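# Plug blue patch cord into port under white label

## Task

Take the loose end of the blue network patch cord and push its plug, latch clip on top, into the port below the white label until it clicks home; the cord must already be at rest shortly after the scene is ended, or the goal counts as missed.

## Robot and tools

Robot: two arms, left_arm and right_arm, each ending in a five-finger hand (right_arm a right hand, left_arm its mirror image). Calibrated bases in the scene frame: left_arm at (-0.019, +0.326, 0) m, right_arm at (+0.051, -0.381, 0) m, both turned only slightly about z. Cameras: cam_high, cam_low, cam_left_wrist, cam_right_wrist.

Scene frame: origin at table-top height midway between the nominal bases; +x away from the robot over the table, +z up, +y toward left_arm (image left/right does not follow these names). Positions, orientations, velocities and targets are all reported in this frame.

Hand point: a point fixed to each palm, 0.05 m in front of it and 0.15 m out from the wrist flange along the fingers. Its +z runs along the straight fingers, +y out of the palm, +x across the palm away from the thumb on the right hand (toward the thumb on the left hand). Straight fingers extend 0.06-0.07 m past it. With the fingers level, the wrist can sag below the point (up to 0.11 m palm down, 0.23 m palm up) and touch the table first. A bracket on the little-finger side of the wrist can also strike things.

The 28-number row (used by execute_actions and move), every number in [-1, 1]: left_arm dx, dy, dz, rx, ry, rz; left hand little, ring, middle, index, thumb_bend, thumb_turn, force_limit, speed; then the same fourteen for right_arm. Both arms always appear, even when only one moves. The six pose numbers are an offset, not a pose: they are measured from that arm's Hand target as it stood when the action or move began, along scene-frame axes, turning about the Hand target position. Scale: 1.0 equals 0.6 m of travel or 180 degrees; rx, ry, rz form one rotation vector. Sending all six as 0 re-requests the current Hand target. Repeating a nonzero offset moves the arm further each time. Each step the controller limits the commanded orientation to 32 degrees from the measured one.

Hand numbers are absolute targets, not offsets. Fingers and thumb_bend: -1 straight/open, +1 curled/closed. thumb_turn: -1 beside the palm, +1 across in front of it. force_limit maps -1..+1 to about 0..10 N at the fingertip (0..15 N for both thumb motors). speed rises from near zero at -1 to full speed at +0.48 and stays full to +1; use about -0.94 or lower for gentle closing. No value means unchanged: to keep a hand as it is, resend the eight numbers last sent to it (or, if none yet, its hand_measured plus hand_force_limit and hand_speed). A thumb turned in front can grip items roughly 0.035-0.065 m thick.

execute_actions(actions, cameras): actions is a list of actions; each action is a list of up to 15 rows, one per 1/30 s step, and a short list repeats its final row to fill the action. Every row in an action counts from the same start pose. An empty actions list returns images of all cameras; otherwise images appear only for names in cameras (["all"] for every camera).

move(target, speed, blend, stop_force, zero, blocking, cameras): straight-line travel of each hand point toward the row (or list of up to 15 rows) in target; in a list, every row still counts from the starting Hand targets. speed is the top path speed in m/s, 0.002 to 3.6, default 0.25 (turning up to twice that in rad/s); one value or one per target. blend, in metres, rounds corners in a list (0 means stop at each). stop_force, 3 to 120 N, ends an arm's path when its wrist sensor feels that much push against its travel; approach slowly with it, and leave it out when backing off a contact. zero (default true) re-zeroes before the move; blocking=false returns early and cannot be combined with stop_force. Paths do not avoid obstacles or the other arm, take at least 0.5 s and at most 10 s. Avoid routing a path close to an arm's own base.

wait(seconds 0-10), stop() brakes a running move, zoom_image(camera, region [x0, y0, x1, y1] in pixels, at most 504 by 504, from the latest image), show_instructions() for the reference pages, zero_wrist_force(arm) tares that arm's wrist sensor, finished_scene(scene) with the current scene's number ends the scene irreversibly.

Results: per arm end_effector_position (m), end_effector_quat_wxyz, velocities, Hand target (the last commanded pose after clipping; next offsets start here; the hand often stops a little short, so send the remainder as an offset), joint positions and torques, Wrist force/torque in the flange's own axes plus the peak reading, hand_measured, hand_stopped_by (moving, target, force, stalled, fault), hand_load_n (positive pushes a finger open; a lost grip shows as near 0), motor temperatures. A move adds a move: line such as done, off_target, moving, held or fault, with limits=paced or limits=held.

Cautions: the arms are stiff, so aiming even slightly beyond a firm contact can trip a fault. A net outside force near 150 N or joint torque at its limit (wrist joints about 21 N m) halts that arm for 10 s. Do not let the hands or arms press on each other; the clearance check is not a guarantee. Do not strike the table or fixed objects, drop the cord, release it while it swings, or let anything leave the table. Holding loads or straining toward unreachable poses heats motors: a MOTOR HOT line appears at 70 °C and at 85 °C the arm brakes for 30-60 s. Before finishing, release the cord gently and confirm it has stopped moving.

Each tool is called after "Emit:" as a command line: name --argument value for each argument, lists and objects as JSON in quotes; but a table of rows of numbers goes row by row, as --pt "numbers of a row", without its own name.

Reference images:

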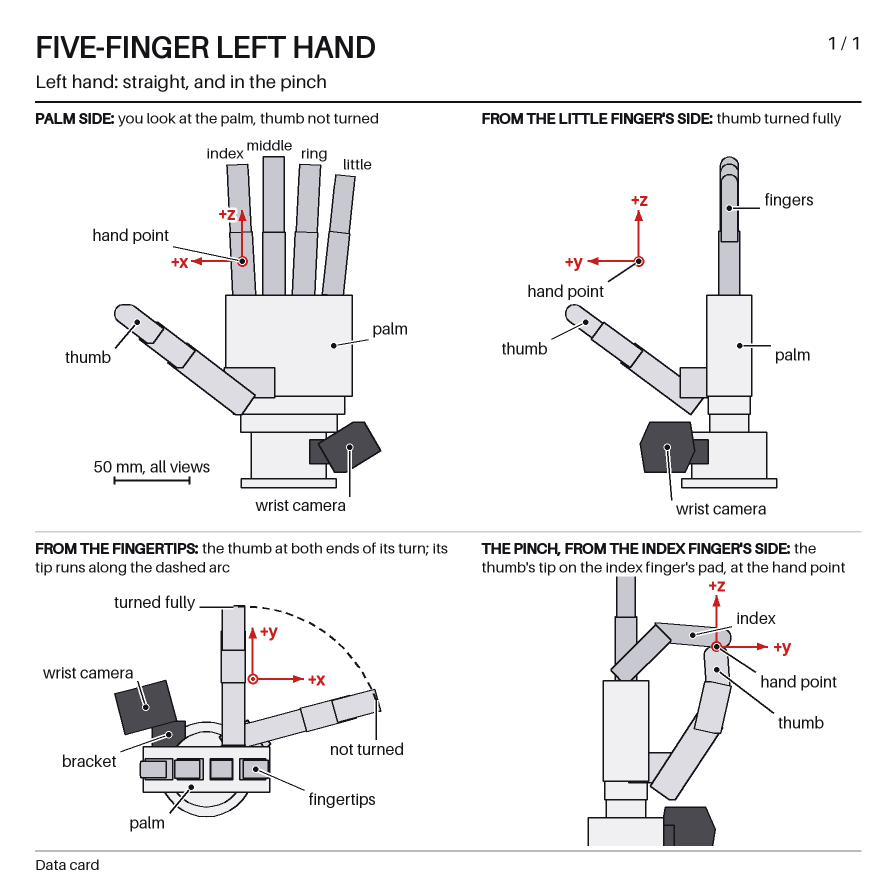

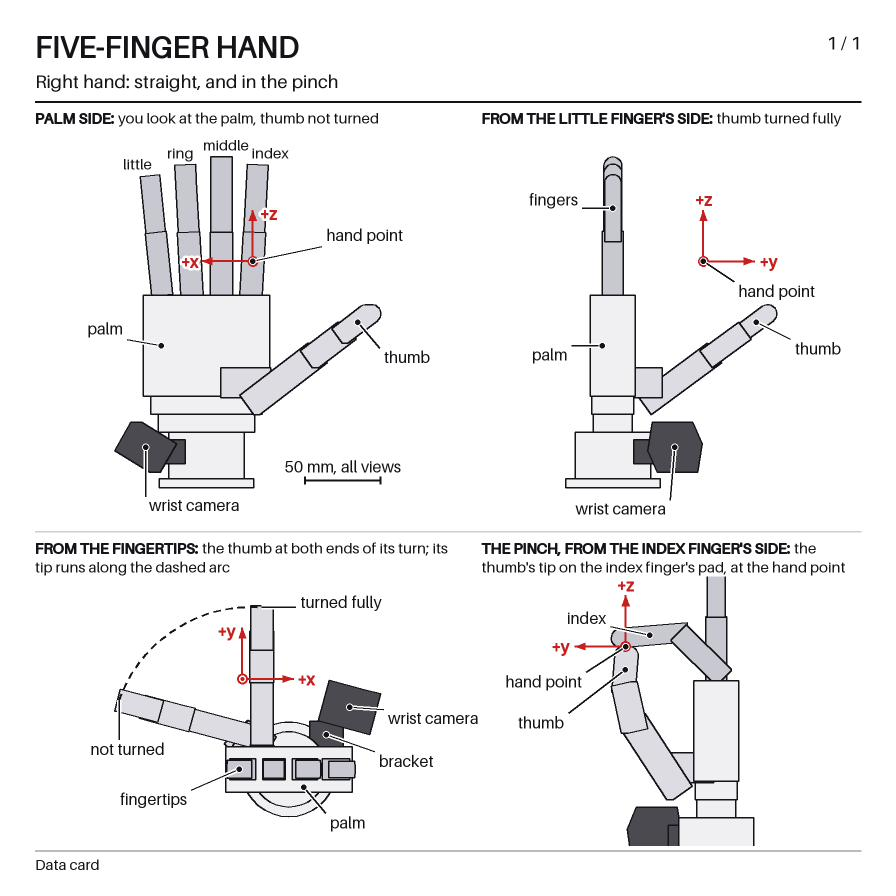

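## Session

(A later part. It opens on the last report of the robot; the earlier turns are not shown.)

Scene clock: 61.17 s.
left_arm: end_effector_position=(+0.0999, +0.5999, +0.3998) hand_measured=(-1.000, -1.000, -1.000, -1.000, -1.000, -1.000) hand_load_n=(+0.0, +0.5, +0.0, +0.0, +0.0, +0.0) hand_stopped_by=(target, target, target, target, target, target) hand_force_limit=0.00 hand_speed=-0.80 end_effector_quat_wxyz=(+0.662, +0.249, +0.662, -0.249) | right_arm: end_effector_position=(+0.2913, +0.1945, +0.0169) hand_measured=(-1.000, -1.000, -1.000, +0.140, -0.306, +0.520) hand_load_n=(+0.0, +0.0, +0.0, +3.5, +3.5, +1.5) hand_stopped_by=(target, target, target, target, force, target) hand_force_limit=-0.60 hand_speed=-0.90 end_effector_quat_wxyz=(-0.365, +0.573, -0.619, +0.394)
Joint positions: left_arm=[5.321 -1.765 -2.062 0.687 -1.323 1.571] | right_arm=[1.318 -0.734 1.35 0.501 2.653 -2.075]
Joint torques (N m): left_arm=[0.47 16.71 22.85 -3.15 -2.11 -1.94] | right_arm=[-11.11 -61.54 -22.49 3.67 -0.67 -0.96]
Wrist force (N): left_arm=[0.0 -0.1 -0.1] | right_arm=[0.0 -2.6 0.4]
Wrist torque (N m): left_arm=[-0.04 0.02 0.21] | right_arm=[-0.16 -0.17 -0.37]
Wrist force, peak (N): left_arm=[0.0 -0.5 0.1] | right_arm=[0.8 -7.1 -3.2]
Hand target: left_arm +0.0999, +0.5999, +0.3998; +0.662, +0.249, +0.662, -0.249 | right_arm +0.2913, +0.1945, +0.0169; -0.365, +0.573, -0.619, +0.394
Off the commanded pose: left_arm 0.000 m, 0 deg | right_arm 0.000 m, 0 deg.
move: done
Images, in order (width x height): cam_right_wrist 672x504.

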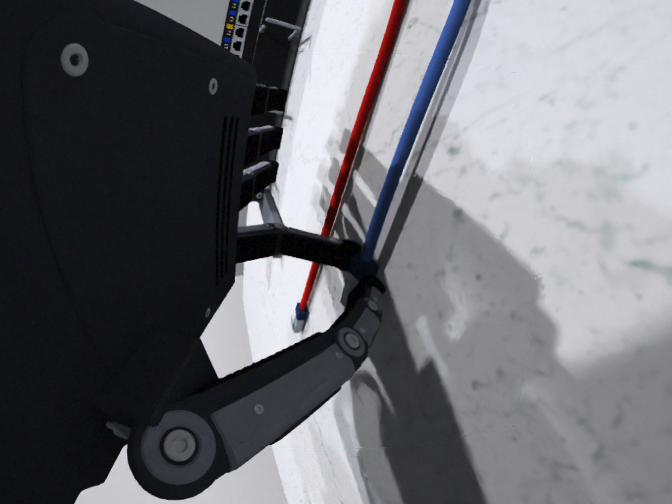

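Emit:
move --target '[0,0,0,0,0,0,-1,-1,-1,-1,-1,-1,0,-0.8,0.0,0,0.0,0,0,0,-1,-1,-1,0.25,-0.15,0.52,0.1,-0.92]' --cameras '["cam_right_wrist"]' --speed 0.01

Emit:
zoom_image --camera "cam_right_wrist" --region '[320, 220, 420, 310]'

Scene clock: 61.83 s.
left_arm: end_effector_position=(+0.0999, +0.5999, +0.3998) hand_measured=(-1.000, -1.000, -1.000, -1.000, -1.000, -1.000) hand_load_n=(+0.0, +0.0, -0.5, +0.0, +0.0, +0.0) hand_stopped_by=(target, target, target, target, target, target) hand_force_limit=0.00 hand_speed=-0.80 end_effector_quat_wxyz=(+0.662, +0.249, +0.662, -0.249) | right_arm: end_effector_position=(+0.2913, +0.1945, +0.0169) hand_measured=(-1.000, -1.000, -1.000, +0.152, -0.292, +0.520) hand_load_n=(+0.0, +0.0, +0.0, +9.0, +8.5, +2.5) hand_stopped_by=(target, target, target, force, force, target) hand_force_limit=0.10 hand_speed=-0.92 end_effector_quat_wxyz=(-0.365, +0.573, -0.619, +0.394)
Joint positions: left_arm=[5.321 -1.765 -2.062 0.687 -1.323 1.571] | right_arm=[1.318 -0.735 1.35 0.502 2.653 -2.075]
Joint torques (N m): left_arm=[0.78 14.76 23.21 -3.11 -1.92 -2.08] | right_arm=[-10.23 -61.83 -22.58 3.45 -0.56 -1.03]
Wrist force (N): left_arm=[0.0 0.0 0.2] | right_arm=[-0.1 -2.7 0.3]
Wrist torque (N m): left_arm=[-0.03 0.03 0.21] | right_arm=[-0.17 -0.15 -0.37]
Wrist force, peak (N): left_arm=[0.1 -0.5 0.1] | right_arm=[-0.3 -2.8 0.4]
Hand target: left_arm +0.0999, +0.5999, +0.3998; +0.662, +0.249, +0.662, -0.249 | right_arm +0.2913, +0.1945, +0.0169; -0.365, +0.573, -0.619, +0.394
Off the commanded pose: left_arm 0.000 m, 0 deg | right_arm 0.000 m, 0 deg.
move: done
Images, in order (width x height): cam_right_wrist 672x504.

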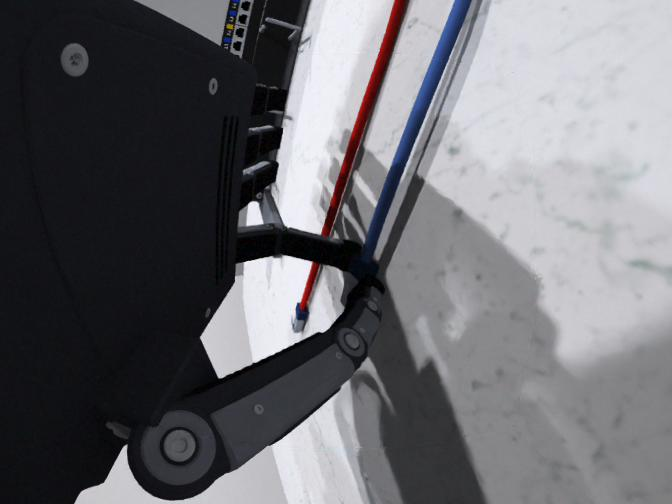

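Scaled by 5.040 from the camera's 672x504 image, which has a finer 960x720 frame.

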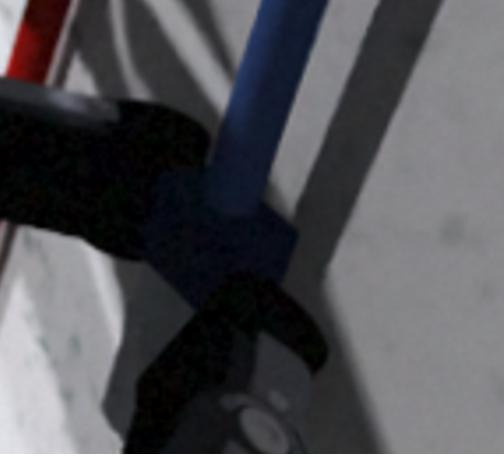

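Emit:
move --target '[0,0,0,0,0,0,-1,-1,-1,-1,-1,-1,0,-0.8,0.0,0,0.05,0,0,0,-1,-1,-1,0.25,-0.15,0.52,0.1,-0.92]' --cameras '["cam_right_wrist","cam_high"]' --speed 0.03

Emit:
zoom_image --camera "cam_right_wrist" --region '[300, 200, 460, 320]'

Scene clock: 63.37 s.
left_arm: end_effector_position=(+0.0999, +0.5999, +0.3998) hand_measured=(-1.000, -1.000, -1.000, -1.000, -1.000, -1.000) hand_load_n=(+0.0, +0.0, +0.0, +0.0, +0.0, +0.0) hand_stopped_by=(target, target, target, target, target, target) hand_force_limit=0.00 hand_speed=-0.80 end_effector_quat_wxyz=(+0.662, +0.249, +0.662, -0.249) | right_arm: end_effector_position=(+0.2913, +0.1945, +0.0467) hand_measured=(-1.000, -1.000, -1.000, +0.152, -0.292, +0.520) hand_load_n=(+0.0, +0.0, +0.0, +9.0, +8.5, +2.5) hand_stopped_by=(target, target, target, force, force, target) hand_force_limit=0.10 hand_speed=-0.92 end_effector_quat_wxyz=(-0.365, +0.573, -0.619, +0.394)
Joint positions: left_arm=[5.321 -1.765 -2.062 0.687 -1.323 1.571] | right_arm=[1.318 -0.775 1.337 0.555 2.653 -2.075]
Joint torques (N m): left_arm=[0.66 14.89 22.91 -3.16 -2.02 -2.15] | right_arm=[-9.94 -63.2 -21.72 3.12 -0.4 1.36]
Wrist force (N): left_arm=[-0.1 -0.4 0.0] | right_arm=[0.1 -2.1 0.2]
Wrist torque (N m): left_arm=[-0.08 0.03 0.21] | right_arm=[-0.09 -0.17 -0.36]
Wrist force, peak (N): left_arm=[0.1 -0.4 0.2] | right_arm=[0.2 -2.8 0.1]
Hand target: left_arm +0.0999, +0.5999, +0.3998; +0.662, +0.249, +0.662, -0.249 | right_arm +0.2913, +0.1945, +0.0469; -0.365, +0.573, -0.619, +0.394
Off the commanded pose: left_arm 0.000 m, 0 deg | right_arm 0.000 m, 0 deg.
move: done
Images, in order (width x height): cam_high 896x504, cam_right_wrist 672x504.

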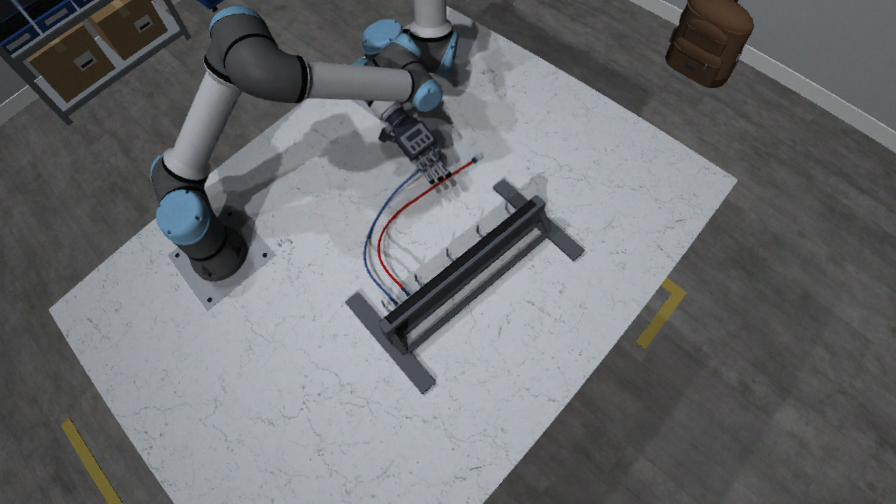

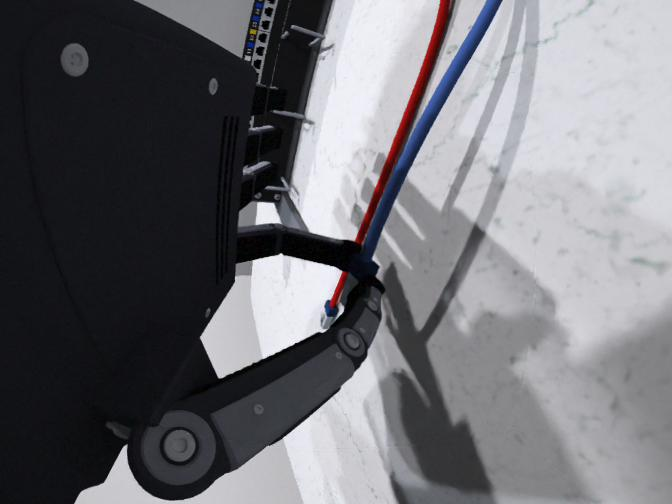

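Scaled by 3.150 from the camera's 672x504 image, which has a finer 960x720 frame.

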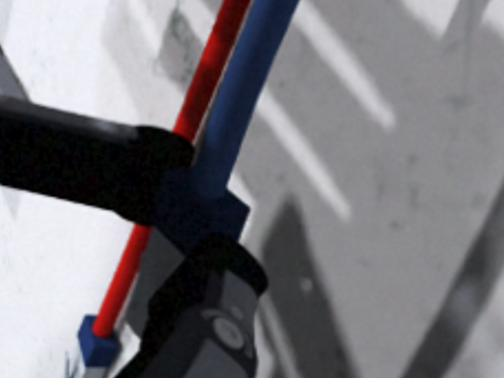

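Emit:
move --pt "0 0 0 0 0 0 -1 -1 -1 -1 -1 -1 0 -0.8 0.0 -0.05 0.2 0 0 -0.1 -1 -1 -1 0.25 -0.15 0.52 0.1 -0.92" --pt "0 0 0 0 0 0 -1 -1 -1 -1 -1 -1 0 -0.8 0.115 -0.22 0.25 0 0 -0.475 -1 -1 -1 0.25 -0.15 0.52 0.1 -0.92" --blend '[0.03,0]' --cameras '["cam_right_wrist","cam_high","cam_left_wrist"]' --speed 0.13

Emit:
zoom_image --camera "cam_right_wrist" --region '[230, 120, 480, 320]'

Scene clock: 65.63 s.
left_arm: end_effector_position=(+0.0999, +0.5999, +0.3998) hand_measured=(-1.000, -1.000, -1.000, -1.000, -1.000, -1.000) hand_load_n=(+0.0, +0.0, +0.0, +0.0, +0.0, +0.5) hand_stopped_by=(target, target, target, target, target, target) hand_force_limit=0.00 hand_speed=-0.80 end_effector_quat_wxyz=(+0.662, +0.249, +0.662, -0.249) | right_arm: end_effector_position=(+0.2920, +0.1703, +0.1471) hand_measured=(-1.000, -1.000, -1.000, +0.152, -0.292, +0.520) hand_load_n=(+0.0, +0.0, +0.0, +9.0, +8.0, +2.5) hand_stopped_by=(target, target, target, force, force, target) hand_force_limit=0.10 hand_speed=-0.92 end_effector_quat_wxyz=(+0.316, -0.491, +0.686, -0.434)
Joint positions: left_arm=[5.321 -1.765 -2.062 0.687 -1.323 1.571] | right_arm=[1.326 -0.755 1.152 1.224 2.705 -1.508]
Joint torques (N m): left_arm=[-0.97 15.3 22.19 -3.07 -1.88 -2.02] | right_arm=[11.21 -62.86 -10.59 0.28 2.66 -1.8]
Wrist force (N): left_arm=[0.1 -0.2 -0.1] | right_arm=[-0.1 -1.9 0.2]
Wrist torque (N m): left_arm=[-0.04 0.01 0.22] | right_arm=[-0.06 -0.16 -0.35]
Wrist force, peak (N): left_arm=[0.1 -0.4 -0.1] | right_arm=[0.2 -4.1 -0.2]
Hand target: left_arm +0.0999, +0.5999, +0.3998; +0.662, +0.249, +0.662, -0.249 | right_arm +0.2920, +0.1703, +0.1471; +0.316, -0.491, +0.686, -0.434 (not the last commanded pose)
Off the commanded pose: left_arm 0.000 m, 0 deg | right_arm 0.137 m, 71 deg.
move: held (right_arm; a check stopped the path); path passed 0 of 2 targets; limits=held
pose unreachable (right arm): on one or more control steps of this call, first in action 0 (counted from 0), this arm could not follow its commanded pose, so it was not sent that pose on those steps. It may still have moved: this result reports where it is.
cause: moving toward the commanded pose would bring two parts of the arm too close to each other (joints 4 (wrist 1) to 6 (wrist 3) lie between them).
Images, in order (width x height): cam_high 896x504, cam_left_wrist 672x504, cam_right_wrist 672x504.

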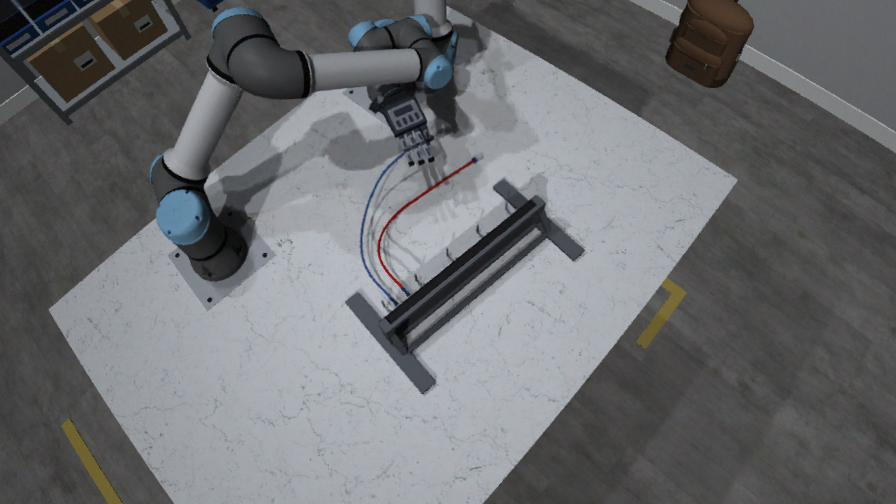

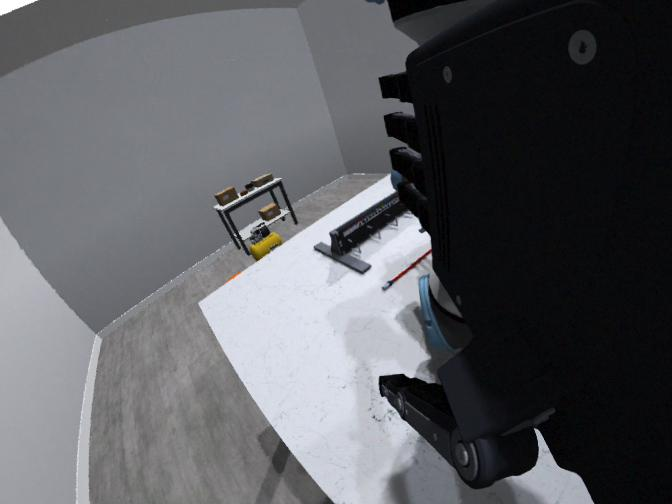

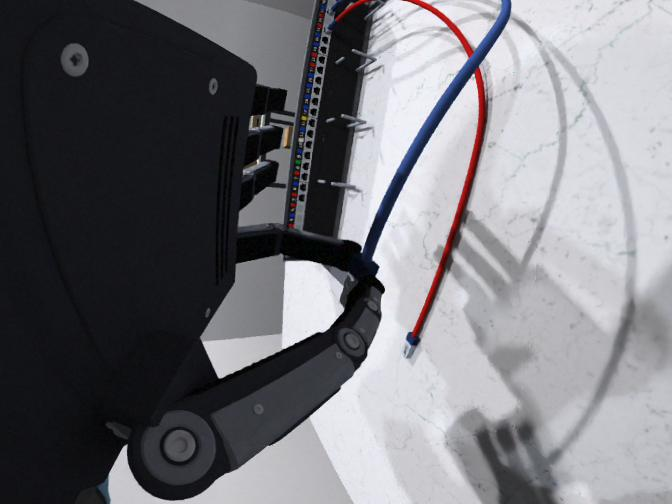

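Scaled by 2.016 from the camera's 672x504 image, which has a finer 960x720 frame.

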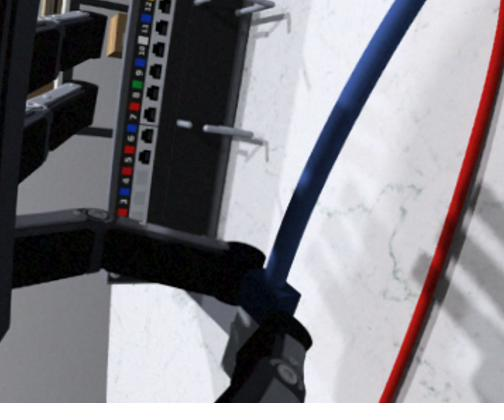

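Emit:
move --pt "0 0 0 0 0 0 -1 -1 -1 -1 -1 -1 0 -0.8 0.01 0.0 0.1 0.0442 0.1317 0 -1 -1 -1 0.25 -0.15 0.52 0.1 -0.92" --pt "0 0 0 0 0 0 -1 -1 -1 -1 -1 -1 0 -0.8 0.113 -0.18 0.1 0.1185 0.0881 -0.3807 -1 -1 -1 0.25 -0.15 0.52 0.1 -0.92" --blend '[0.02,0]' --cameras '["cam_right_wrist","cam_high","cam_left_wrist"]' --speed 0.14

Scene clock: 72.67 s.
left_arm: end_effector_position=(+0.0999, +0.5999, +0.3998) hand_measured=(-1.000, -1.000, -1.000, -1.000, -1.000, -1.000) hand_load_n=(+0.0, +0.0, +0.0, -0.5, +0.0, -0.5) hand_stopped_by=(target, target, target, target, target, target) hand_force_limit=0.00 hand_speed=-0.80 end_effector_quat_wxyz=(+0.662, +0.249, +0.662, -0.249) | right_arm: end_effector_position=(+0.3597, +0.0623, +0.2071) hand_measured=(-1.000, -1.000, -1.000, +0.152, -0.292, +0.520) hand_load_n=(+0.0, +0.0, +0.0, +9.5, +8.0, +2.0) hand_stopped_by=(target, target, target, force, force, target) hand_force_limit=0.10 hand_speed=-0.92 end_effector_quat_wxyz=(+0.008, -0.012, +0.940, -0.342)
Joint positions: left_arm=[5.321 -1.765 -2.062 0.687 -1.323 1.571] | right_arm=[0.952 -0.769 0.959 1.948 2.002 -0.57]
Joint torques (N m): left_arm=[-3.42 14.54 22.49 -3.1 -1.91 -1.88] | right_arm=[-10.65 -43.45 -23.91 4.62 -0.95 1.98]
Wrist force (N): left_arm=[0.1 -0.3 0.0] | right_arm=[-0.2 -1.7 -0.3]
Wrist torque (N m): left_arm=[-0.06 0.00 0.22] | right_arm=[0.09 -0.11 -0.42]
Wrist force, peak (N): left_arm=[0.4 -0.3 0.1] | right_arm=[-0.1 -2.6 0.2]
Hand target: left_arm +0.0999, +0.5999, +0.3998; +0.662, +0.249, +0.662, -0.249 | right_arm +0.3598, +0.0623, +0.2071; +0.008, -0.012, +0.940, -0.342
Off the commanded pose: left_arm 0.000 m, 0 deg | right_arm 0.000 m, 0 deg.
move: done
Images, in order (width x height): cam_high 896x504, cam_left_wrist 672x504, cam_right_wrist 672x504.

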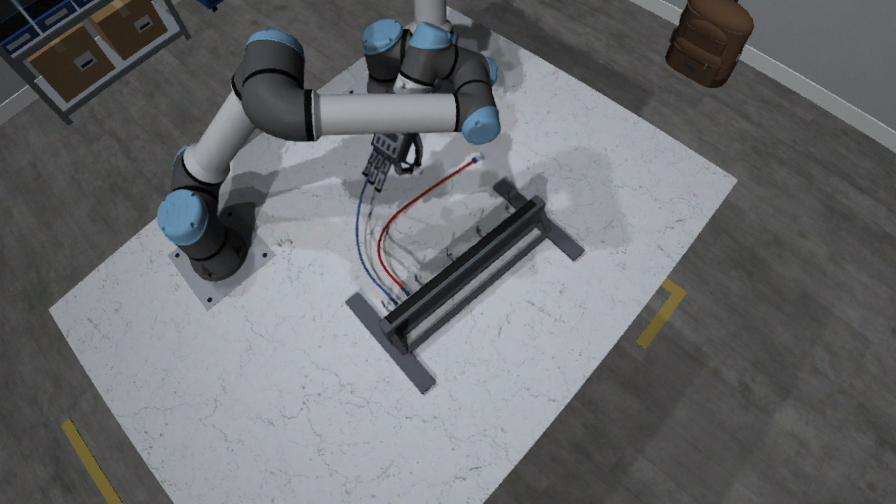

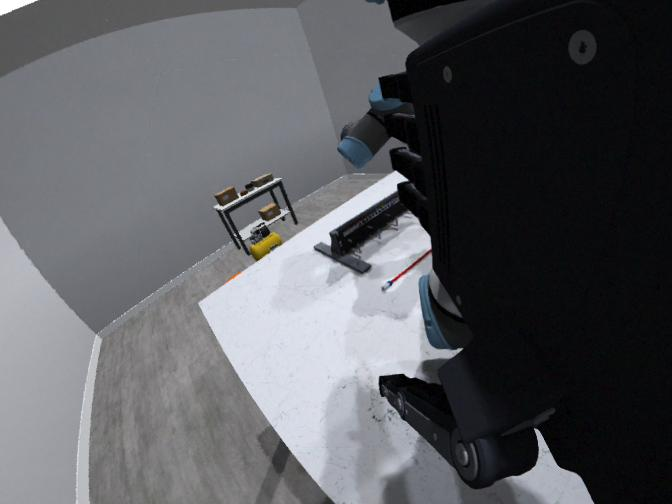

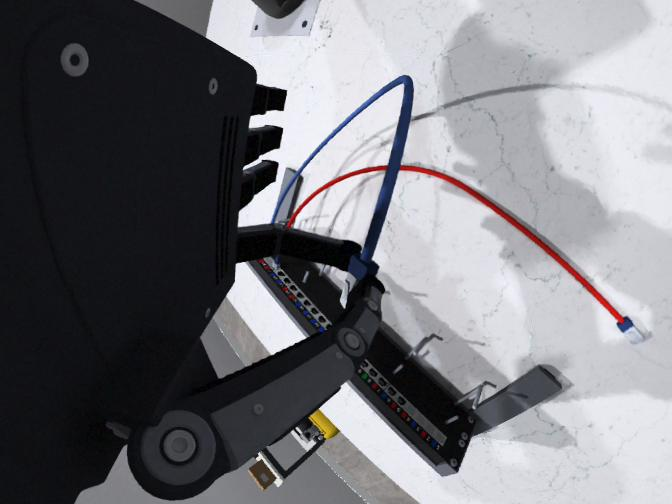

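Emit:
move --target '[0,0,0,0,0,0,-1,-1,-1,-1,-1,-1,0,-0.8,0.0,0.0,-0.05,-0.1388,-0.0044,0,-1,-1,-1,0.25,-0.15,0.52,0.1,-0.92]' --cameras '["cam_right_wrist","cam_high"]' --speed 0.14

Emit:
zoom_image --camera "cam_right_wrist" --region '[240, 180, 500, 380]'

Scene clock: 74.30 s.
left_arm: end_effector_position=(+0.0999, +0.5999, +0.3998) hand_measured=(-1.000, -1.000, -1.000, -1.000, -1.000, -1.000) hand_load_n=(+0.0, +0.0, +0.0, +0.0, +0.0, +0.0) hand_stopped_by=(target, target, target, target, target, target) hand_force_limit=0.00 hand_speed=-0.80 end_effector_quat_wxyz=(+0.662, +0.249, +0.662, -0.249) | right_arm: end_effector_position=(+0.3598, +0.0624, +0.1914) hand_measured=(-1.000, -1.000, -1.000, +0.152, -0.292, +0.520) hand_load_n=(+0.0, +0.0, +0.0, +9.5, +8.0, +2.0) hand_stopped_by=(target, target, target, force, force, target) hand_force_limit=0.10 hand_speed=-0.92 end_effector_quat_wxyz=(+0.010, -0.012, +0.895, -0.446)
Joint positions: left_arm=[5.321 -1.765 -2.062 0.687 -1.323 1.571] | right_arm=[1.001 -0.642 0.898 2.123 2.082 -0.428]
Joint torques (N m): left_arm=[-3.13 14.44 22.88 -3.11 -1.93 -1.91] | right_arm=[-10.75 -70.1 -11.05 0.98 -1.18 -1.33]
Wrist force (N): left_arm=[0.1 -0.1 0.0] | right_arm=[0.1 -1.9 0.0]
Wrist torque (N m): left_arm=[-0.03 0.01 0.21] | right_arm=[0.00 -0.19 -0.41]
Wrist force, peak (N): left_arm=[0.0 -0.5 0.2] | right_arm=[-0.7 -2.5 -0.5]
Hand target: left_arm +0.0999, +0.5999, +0.3998; +0.662, +0.249, +0.662, -0.249 | right_arm +0.3598, +0.0624, +0.1915; +0.010, -0.012, +0.895, -0.446 (not the last commanded pose)
Off the commanded pose: left_arm 0.000 m, 0 deg | right_arm 0.014 m, 12 deg.
move: held (right_arm; a check stopped the path); limits=held
pose unreachable (right arm): on one or more control steps of this call, first in action 0 (counted from 0), this arm could not follow its commanded pose, so it was not sent that pose on those steps. It may still have moved: this result reports where it is.
cause: moving toward the commanded pose would bring two parts of the arm too close to each other (joints 4 (wrist 1) to 6 (wrist 3) lie between them).
Images, in order (width x height): cam_high 896x504, cam_right_wrist 672x504.

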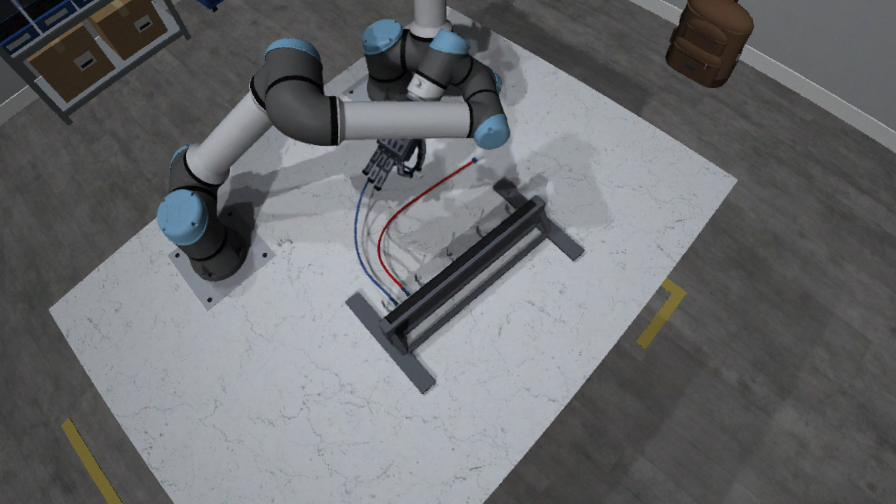

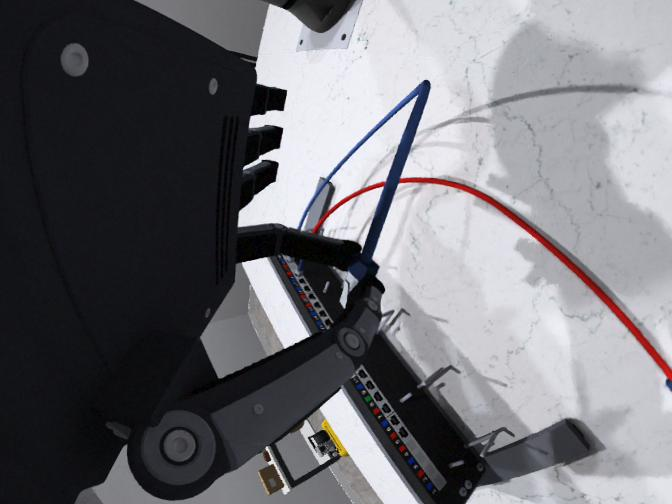

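Scaled by 1.938 from the camera's 672x504 image, which has a finer 960x720 frame.

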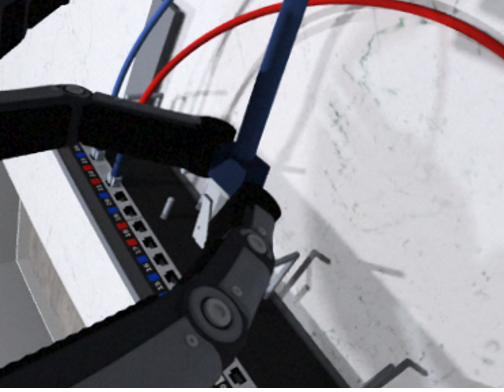

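Emit:
move --target '[0,0,0,0,0,0,-1,-1,-1,-1,-1,-1,0,-0.8,-0.1247,-0.054,-0.219,0,0,0,-1,-1,-1,0.25,-0.15,0.52,0.1,-0.92]' --cameras '["cam_right_wrist","cam_high"]' --speed 0.1

Emit:
zoom_image --camera "cam_right_wrist" --region '[240, 180, 500, 380]'

Scene clock: 79.83 s.
left_arm: end_effector_position=(+0.0999, +0.5999, +0.3998) hand_measured=(-1.000, -1.000, -1.000, -1.000, -1.000, -1.000) hand_load_n=(+0.0, +0.0, +0.0, +0.0, +0.0, +0.0) hand_stopped_by=(target, target, target, target, target, target) hand_force_limit=0.00 hand_speed=-0.80 end_effector_quat_wxyz=(+0.662, +0.249, +0.662, -0.249) | right_arm: end_effector_position=(+0.2851, +0.0300, +0.0602) hand_measured=(-1.000, -1.000, -1.000, +0.152, -0.292, +0.520) hand_load_n=(+0.0, +0.0, +0.0, +9.0, +8.0, +2.0) hand_stopped_by=(target, target, target, force, force, target) hand_force_limit=0.10 hand_speed=-0.92 end_effector_quat_wxyz=(+0.010, -0.012, +0.895, -0.446)
Joint positions: left_arm=[5.321 -1.765 -2.062 0.687 -1.323 1.571] | right_arm=[1.072 -0.638 1.266 1.776 2.029 -0.373]
Joint torques (N m): left_arm=[-4.67 14.98 21.43 -3.31 -1.86 -1.93] | right_arm=[11.28 -44.95 -7.92 0.82 -1.07 1.51]
Wrist force (N): left_arm=[0.0 -0.3 -0.1] | right_arm=[0.1 -2.1 0.0]
Wrist torque (N m): left_arm=[-0.06 0.01 0.22] | right_arm=[-0.04 -0.19 -0.42]
Wrist force, peak (N): left_arm=[-0.3 -0.5 -0.1] | right_arm=[-0.5 -2.8 -0.4]
Hand target: left_arm +0.0999, +0.5999, +0.3998; +0.662, +0.249, +0.662, -0.249 | right_arm +0.2850, +0.0300, +0.0601; +0.010, -0.012, +0.895, -0.446
Off the commanded pose: left_arm 0.000 m, 0 deg | right_arm 0.000 m, 0 deg.
move: done
Images, in order (width x height): cam_high 896x504, cam_right_wrist 672x504.

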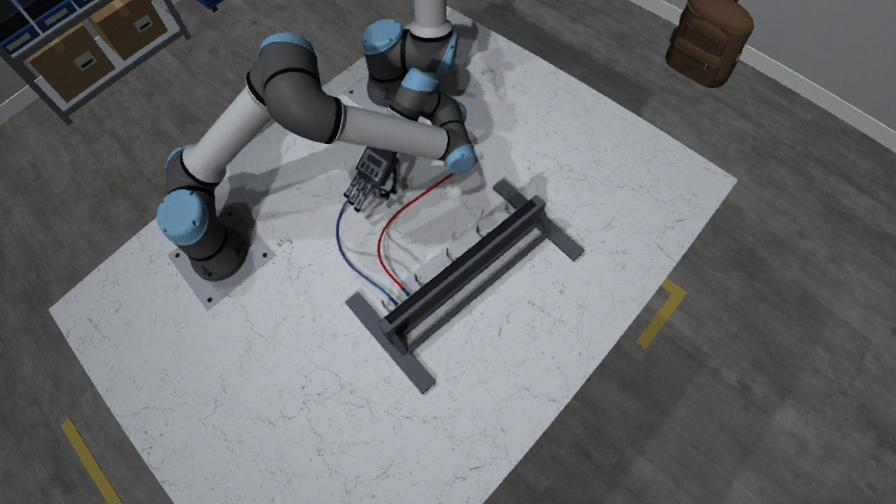

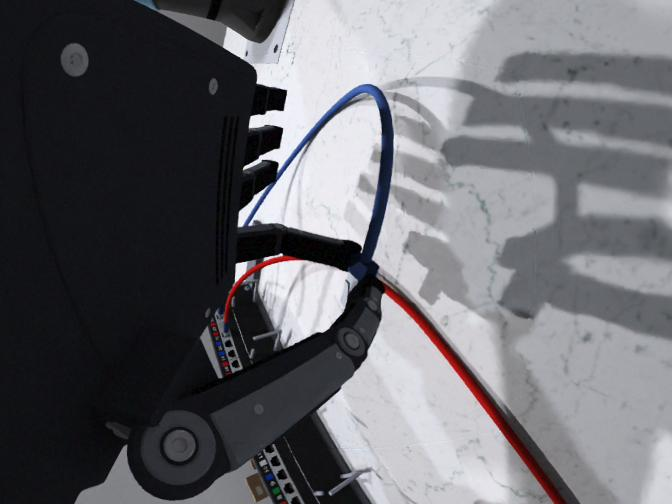

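Scaled by 1.938 from the camera's 672x504 image, which has a finer 960x720 frame.

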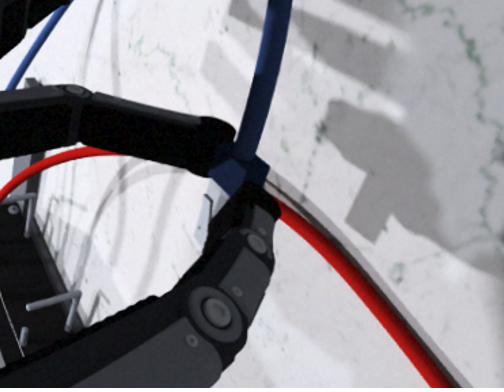

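Emit:
move --pt "0 0 0 0 0 0 -1 -1 -1 -1 -1 -1 0 -0.8 -0.05 -0.0167 -0.0333 0 0 0 -1 -1 -1 0.25 -0.15 0.52 0.1 -0.92" --pt "0 0 0 0 0 0 -1 -1 -1 -1 -1 -1 0 -0.8 -0.05 -0.0167 -0.05 0 0 0 -1 -1 -1 0.25 -0.15 0.52 0.1 -0.92" --cameras '["cam_right_wrist"]' --speed '[0.08,0.04]'

Emit:
zoom_image --camera "cam_right_wrist" --region '[240, 180, 500, 380]'

Scene clock: 81.57 s.
left_arm: end_effector_position=(+0.0999, +0.5999, +0.3998) hand_measured=(-1.000, -1.000, -1.000, -1.000, -1.000, -1.000) hand_load_n=(+0.0, +0.0, -0.5, -0.5, +0.0, +0.0) hand_stopped_by=(target, target, target, target, target, target) hand_force_limit=0.00 hand_speed=-0.80 end_effector_quat_wxyz=(+0.662, +0.249, +0.662, -0.249) | right_arm: end_effector_position=(+0.2550, +0.0200, +0.0303) hand_measured=(-1.000, -1.000, -1.000, +0.152, -0.292, +0.520) hand_load_n=(+0.0, +0.0, +0.0, +9.0, +8.5, +2.0) hand_stopped_by=(target, target, target, force, force, target) hand_force_limit=0.10 hand_speed=-0.92 end_effector_quat_wxyz=(+0.010, -0.012, +0.895, -0.446)
Joint positions: left_arm=[5.321 -1.765 -2.062 0.687 -1.323 1.571] | right_arm=[1.107 -0.629 1.348 1.697 2.003 -0.347]
Joint torques (N m): left_arm=[-4.15 15.04 22.28 -3.15 -1.83 -2.17] | right_arm=[10.61 -42.13 -19.33 1.19 -1.43 1.62]
Wrist force (N): left_arm=[0.2 -0.2 0.1] | right_arm=[-0.3 -2.0 -0.2]
Wrist torque (N m): left_arm=[-0.06 0.00 0.22] | right_arm=[-0.01 -0.12 -0.45]
Wrist force, peak (N): left_arm=[0.1 -0.5 0.0] | right_arm=[0.2 -2.7 -0.6]
Hand target: left_arm +0.0999, +0.5999, +0.3998; +0.662, +0.249, +0.662, -0.249 | right_arm +0.2550, +0.0200, +0.0301; +0.010, -0.012, +0.895, -0.446
Off the commanded pose: left_arm 0.000 m, 0 deg | right_arm 0.000 m, 0 deg.
move: done
Images, in order (width x height): cam_right_wrist 672x504.

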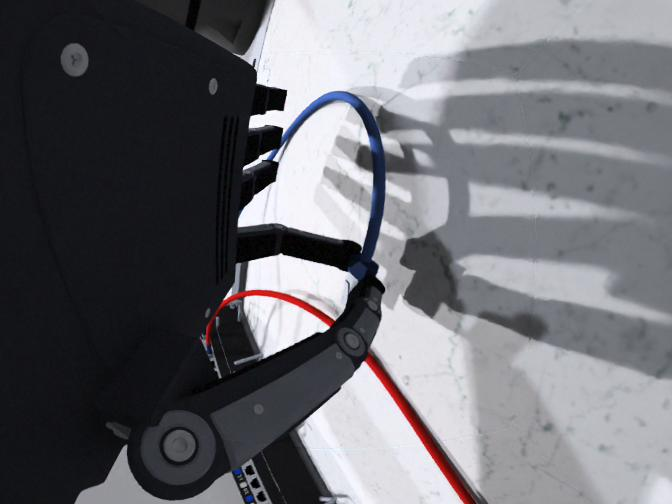

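Scaled by 1.938 from the camera's 672x504 image, which has a finer 960x720 frame.

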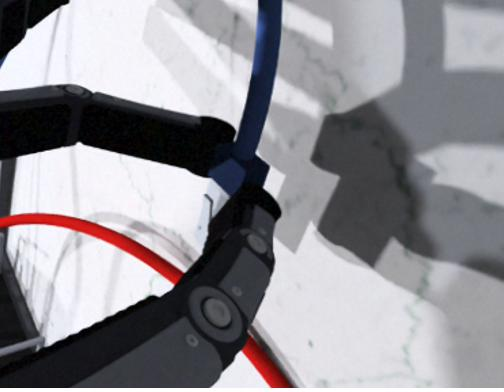

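Emit:
move --target '[0,0,0,0,0,0,-1,-1,-1,-1,-1,-1,0,-0.8,0,0,-0.025,0,0,0,-1,-1,-1,0.25,-0.15,0.52,0.1,-0.92]' --cameras '["cam_right_wrist"]' --speed 0.01 --stop_force 3

Emit:
zoom_image --camera "cam_right_wrist" --region '[240, 180, 500, 380]'

Scene clock: 84.10 s.
left_arm: end_effector_position=(+0.0999, +0.5999, +0.3998) hand_measured=(-1.000, -1.000, -1.000, -1.000, -1.000, -1.000) hand_load_n=(+0.0, +0.0, +0.0, +0.0, +0.0, +0.0) hand_stopped_by=(target, target, target, target, target, target) hand_force_limit=0.00 hand_speed=-0.80 end_effector_quat_wxyz=(+0.662, +0.249, +0.662, -0.249) | right_arm: end_effector_position=(+0.2550, +0.0200, +0.0151) hand_measured=(-1.000, -1.000, -1.000, +0.152, -0.292, +0.520) hand_load_n=(+0.0, +0.0, +0.0, +9.0, +8.0, +1.5) hand_stopped_by=(target, target, target, force, force, target) hand_force_limit=0.10 hand_speed=-0.92 end_effector_quat_wxyz=(+0.010, -0.012, +0.895, -0.446)
Joint positions: left_arm=[5.321 -1.765 -2.062 0.687 -1.323 1.571] | right_arm=[1.107 -0.605 1.346 1.674 2.003 -0.347]
Joint torques (N m): left_arm=[-3.91 14.34 21.7 -3.02 -2.03 -1.84] | right_arm=[11.45 -42.39 -20.43 0.97 -1.12 1.4]
Wrist force (N): left_arm=[0.0 -0.1 0.0] | right_arm=[-0.2 -1.9 0.1]
Wrist torque (N m): left_arm=[-0.04 0.02 0.21] | right_arm=[-0.01 -0.15 -0.44]
Wrist force, peak (N): left_arm=[0.1 -0.6 0.1] | right_arm=[-0.3 -2.6 -0.1]
Hand target: left_arm +0.0999, +0.5999, +0.3998; +0.662, +0.249, +0.662, -0.249 | right_arm +0.2550, +0.0200, +0.0151; +0.010, -0.012, +0.895, -0.446
Off the commanded pose: left_arm 0.000 m, 0 deg | right_arm 0.000 m, 0 deg.
move: done
Images, in order (width x height): cam_right_wrist 672x504.

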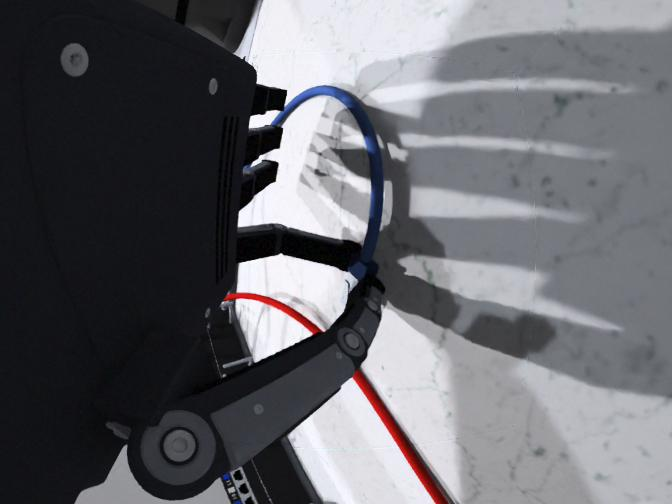

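Scaled by 1.938 from the camera's 672x504 image, which has a finer 960x720 frame.

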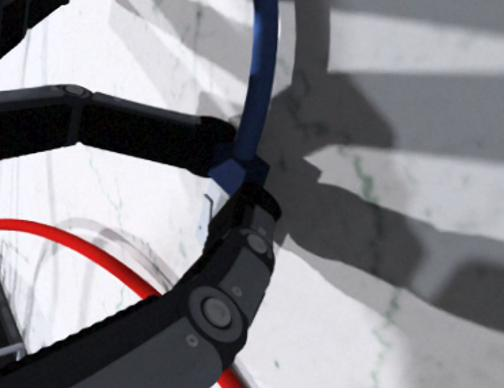

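Emit:
move --target '[0,0,0,0,0,0,-1,-1,-1,-1,-1,-1,0,-0.8,0,0,-0.02,0,0,0,-1,-1,-1,0.25,-0.15,0.52,0.1,-0.92]' --cameras '["cam_right_wrist"]' --speed 0.008 --stop_force 3

Emit:
zoom_image --camera "cam_right_wrist" --region '[240, 180, 500, 380]'

Scene clock: 85.37 s.
left_arm: end_effector_position=(+0.0999, +0.5999, +0.3998) hand_measured=(-1.000, -1.000, -1.000, -1.000, -1.000, -1.000) hand_load_n=(+0.0, +0.0, +0.0, +0.0, +0.0, +0.0) hand_stopped_by=(target, target, target, target, target, target) hand_force_limit=0.00 hand_speed=-0.80 end_effector_quat_wxyz=(+0.662, +0.249, +0.662, -0.249) | right_arm: end_effector_position=(+0.2550, +0.0200, +0.0146) hand_measured=(-1.000, -1.000, -1.000, +0.152, -0.292, +0.520) hand_load_n=(+0.0, -0.5, +0.0, +9.0, +8.5, +1.5) hand_stopped_by=(target, target, target, force, force, target) hand_force_limit=0.10 hand_speed=-0.92 end_effector_quat_wxyz=(+0.010, -0.012, +0.895, -0.446)
Joint positions: left_arm=[5.321 -1.765 -2.062 0.687 -1.323 1.571] | right_arm=[1.107 -0.604 1.346 1.673 2.003 -0.347]
Joint torques (N m): left_arm=[-4.34 15.83 22.61 -3.24 -1.88 -1.74] | right_arm=[11.22 -62.34 -9.42 3.81 -1.23 0.81]
Wrist force (N): left_arm=[-0.1 -0.2 -0.1] | right_arm=[-0.4 -5.7 -1.5]
Wrist torque (N m): left_arm=[-0.04 0.03 0.20] | right_arm=[-0.10 -0.10 -0.50]
Wrist force, peak (N): left_arm=[0.0 -0.5 0.1] | right_arm=[-0.6 -9.3 -2.9]
Hand target: left_arm +0.0999, +0.5999, +0.3998; +0.662, +0.249, +0.662, -0.249 | right_arm +0.2550, +0.0200, +0.0146; +0.010, -0.012, +0.895, -0.446 (not the last commanded pose)
Off the commanded pose: left_arm 0.000 m, 0 deg | right_arm 0.012 m, 0 deg.
move: contact (right_arm)
Images, in order (width x height): cam_right_wrist 672x504.

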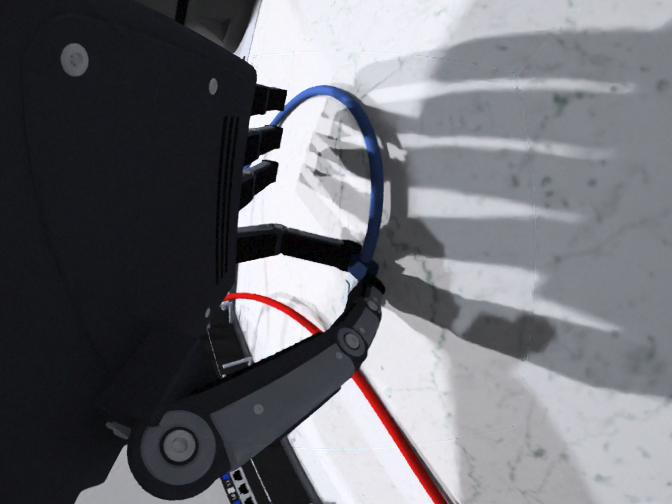

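Scaled by 1.938 from the camera's 672x504 image, which has a finer 960x720 frame.

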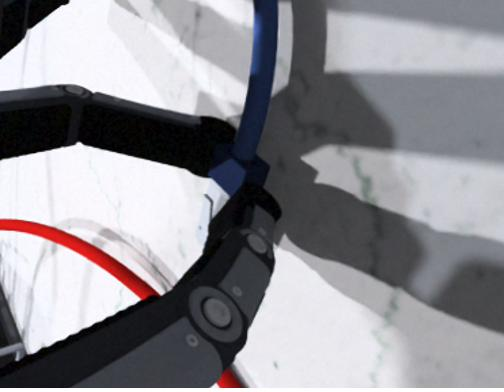

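Emit:
move --target '[0,0,0,0,0,0,-1,-1,-1,-1,-1,-1,0,-0.8,0,0,0.001,0,0,0,-1,-1,-1,0.15,-0.42,0.52,0.1,-0.85]' --cameras '["cam_right_wrist"]' --speed 0.01

Emit:
zoom_image --camera "cam_right_wrist" --region '[240, 180, 500, 380]'

Scene clock: 86.37 s.
left_arm: end_effector_position=(+0.0999, +0.5999, +0.3998) hand_measured=(-1.000, -1.000, -1.000, -1.000, -1.000, -1.000) hand_load_n=(+0.0, +0.0, +0.0, +0.0, +0.0, +0.0) hand_stopped_by=(target, target, target, target, target, target) hand_force_limit=0.00 hand_speed=-0.80 end_effector_quat_wxyz=(+0.662, +0.249, +0.662, -0.249) | right_arm: end_effector_position=(+0.2550, +0.0200, +0.0152) hand_measured=(-1.000, -1.000, -1.000, +0.150, -0.420, +0.520) hand_load_n=(+0.0, +0.0, +0.0, +0.5, +0.0, -0.5) hand_stopped_by=(target, target, target, force, target, target) hand_force_limit=0.10 hand_speed=-0.85 end_effector_quat_wxyz=(+0.010, -0.012, +0.895, -0.446)
Joint positions: left_arm=[5.321 -1.765 -2.062 0.687 -1.323 1.571] | right_arm=[1.107 -0.605 1.346 1.674 2.003 -0.347]
Joint torques (N m): left_arm=[-4.5 15.3 22.75 -3.02 -1.96 -1.94] | right_arm=[10.22 -63.51 -7.08 4.48 -1.25 0.11]
Wrist force (N): left_arm=[0.0 -0.4 0.1] | right_arm=[-0.1 -2.8 0.0]
Wrist torque (N m): left_arm=[-0.09 0.03 0.22] | right_arm=[-0.07 -0.18 -0.44]
Wrist force, peak (N): left_arm=[0.1 -0.4 0.2] | right_arm=[0.1 -5.8 -1.1]
Hand target: left_arm +0.0999, +0.5999, +0.3998; +0.662, +0.249, +0.662, -0.249 | right_arm +0.2550, +0.0200, +0.0152; +0.010, -0.012, +0.895, -0.446
Off the commanded pose: left_arm 0.000 m, 0 deg | right_arm 0.000 m, 0 deg.
move: done
Images, in order (width x height): cam_right_wrist 672x504.

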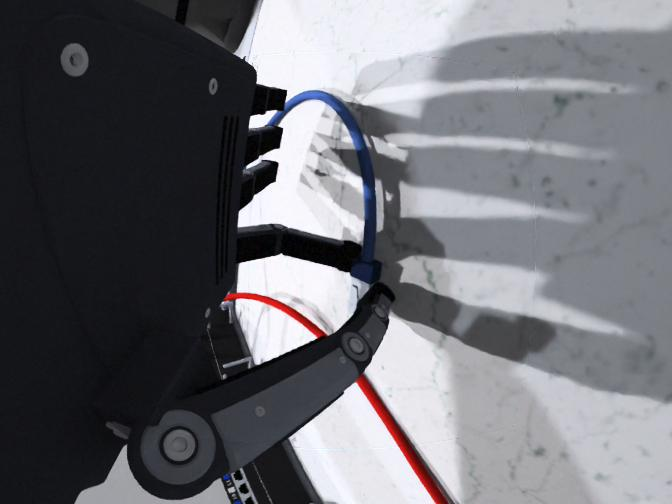

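Scaled by 1.938 from the camera's 672x504 image, which has a finer 960x720 frame.

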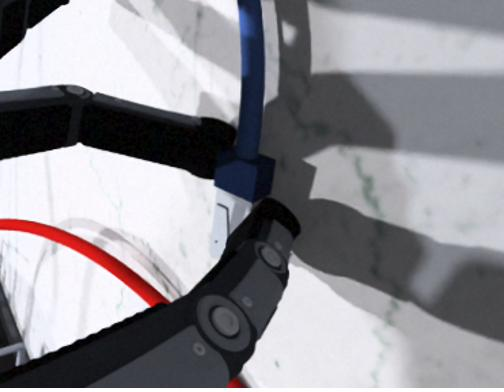

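Emit:
move --pt "0 0 0 0 0 0 -1 -1 -1 -1 -1 -1 0 -0.8 0 -0.003 0.015 0 0 0 -1 -1 -1 0.15 -0.42 0.52 0.1 -0.6" --pt "0 0 0 0 0 0 -1 -1 -1 -1 -1 -1 0 -0.8 0 -0.003 0.08 0 0 0 -1 -1 -1 0.02 -0.5 0.52 0.1 -0.6" --cameras '["cam_right_wrist"]' --speed 0.04

Emit:
zoom_image --camera "cam_right_wrist" --region '[280, 180, 500, 350]'

Scene clock: 89.13 s.
left_arm: end_effector_position=(+0.0999, +0.5999, +0.3998) hand_measured=(-1.000, -1.000, -1.000, -1.000, -1.000, -1.000) hand_load_n=(+0.0, +0.0, +0.0, +0.0, +0.0, +0.0) hand_stopped_by=(target, target, target, target, target, target) hand_force_limit=0.00 hand_speed=-0.80 end_effector_quat_wxyz=(+0.662, +0.249, +0.662, -0.249) | right_arm: end_effector_position=(+0.2550, +0.0182, +0.0632) hand_measured=(-1.000, -1.000, -1.000, +0.020, -0.500, +0.520) hand_load_n=(+0.0, +0.0, -0.5, +0.0, +0.5, +0.0) hand_stopped_by=(target, target, target, target, target, target) hand_force_limit=0.10 hand_speed=-0.60 end_effector_quat_wxyz=(+0.010, -0.012, +0.895, -0.446)
Joint positions: left_arm=[5.321 -1.765 -2.062 0.687 -1.323 1.571] | right_arm=[1.106 -0.683 1.353 1.745 2.004 -0.348]
Joint torques (N m): left_arm=[-3.23 15.17 24.44 -3.14 -1.78 -2.02] | right_arm=[-10.64 -62.16 -20.59 4.5 0.53 -0.9]
Wrist force (N): left_arm=[-0.1 -0.3 -0.1] | right_arm=[-0.1 -2.2 0.1]
Wrist torque (N m): left_arm=[-0.06 0.03 0.21] | right_arm=[-0.04 -0.13 -0.44]
Wrist force, peak (N): left_arm=[0.1 -0.5 0.1] | right_arm=[-0.4 -3.1 -0.2]
Hand target: left_arm +0.0999, +0.5999, +0.3998; +0.662, +0.249, +0.662, -0.249 | right_arm +0.2550, +0.0182, +0.0632; +0.010, -0.012, +0.895, -0.446
Off the commanded pose: left_arm 0.000 m, 0 deg | right_arm 0.000 m, 0 deg.
move: done
Images, in order (width x height): cam_right_wrist 672x504.

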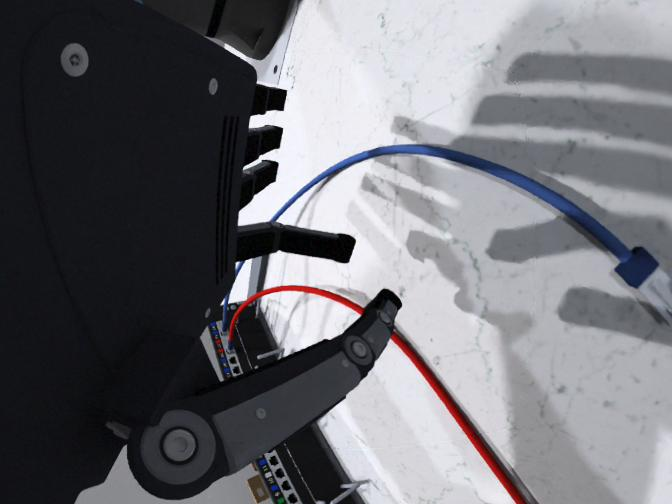

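Scaled by 2.291 from the camera's 672x504 image, which has a finer 960x720 frame.

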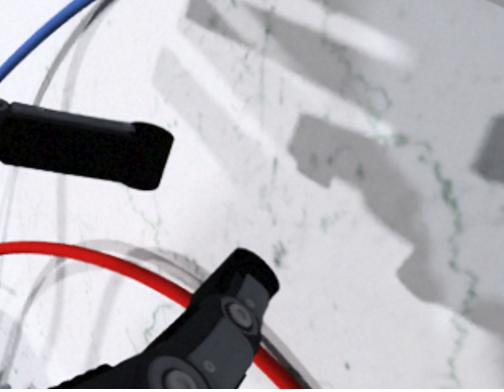

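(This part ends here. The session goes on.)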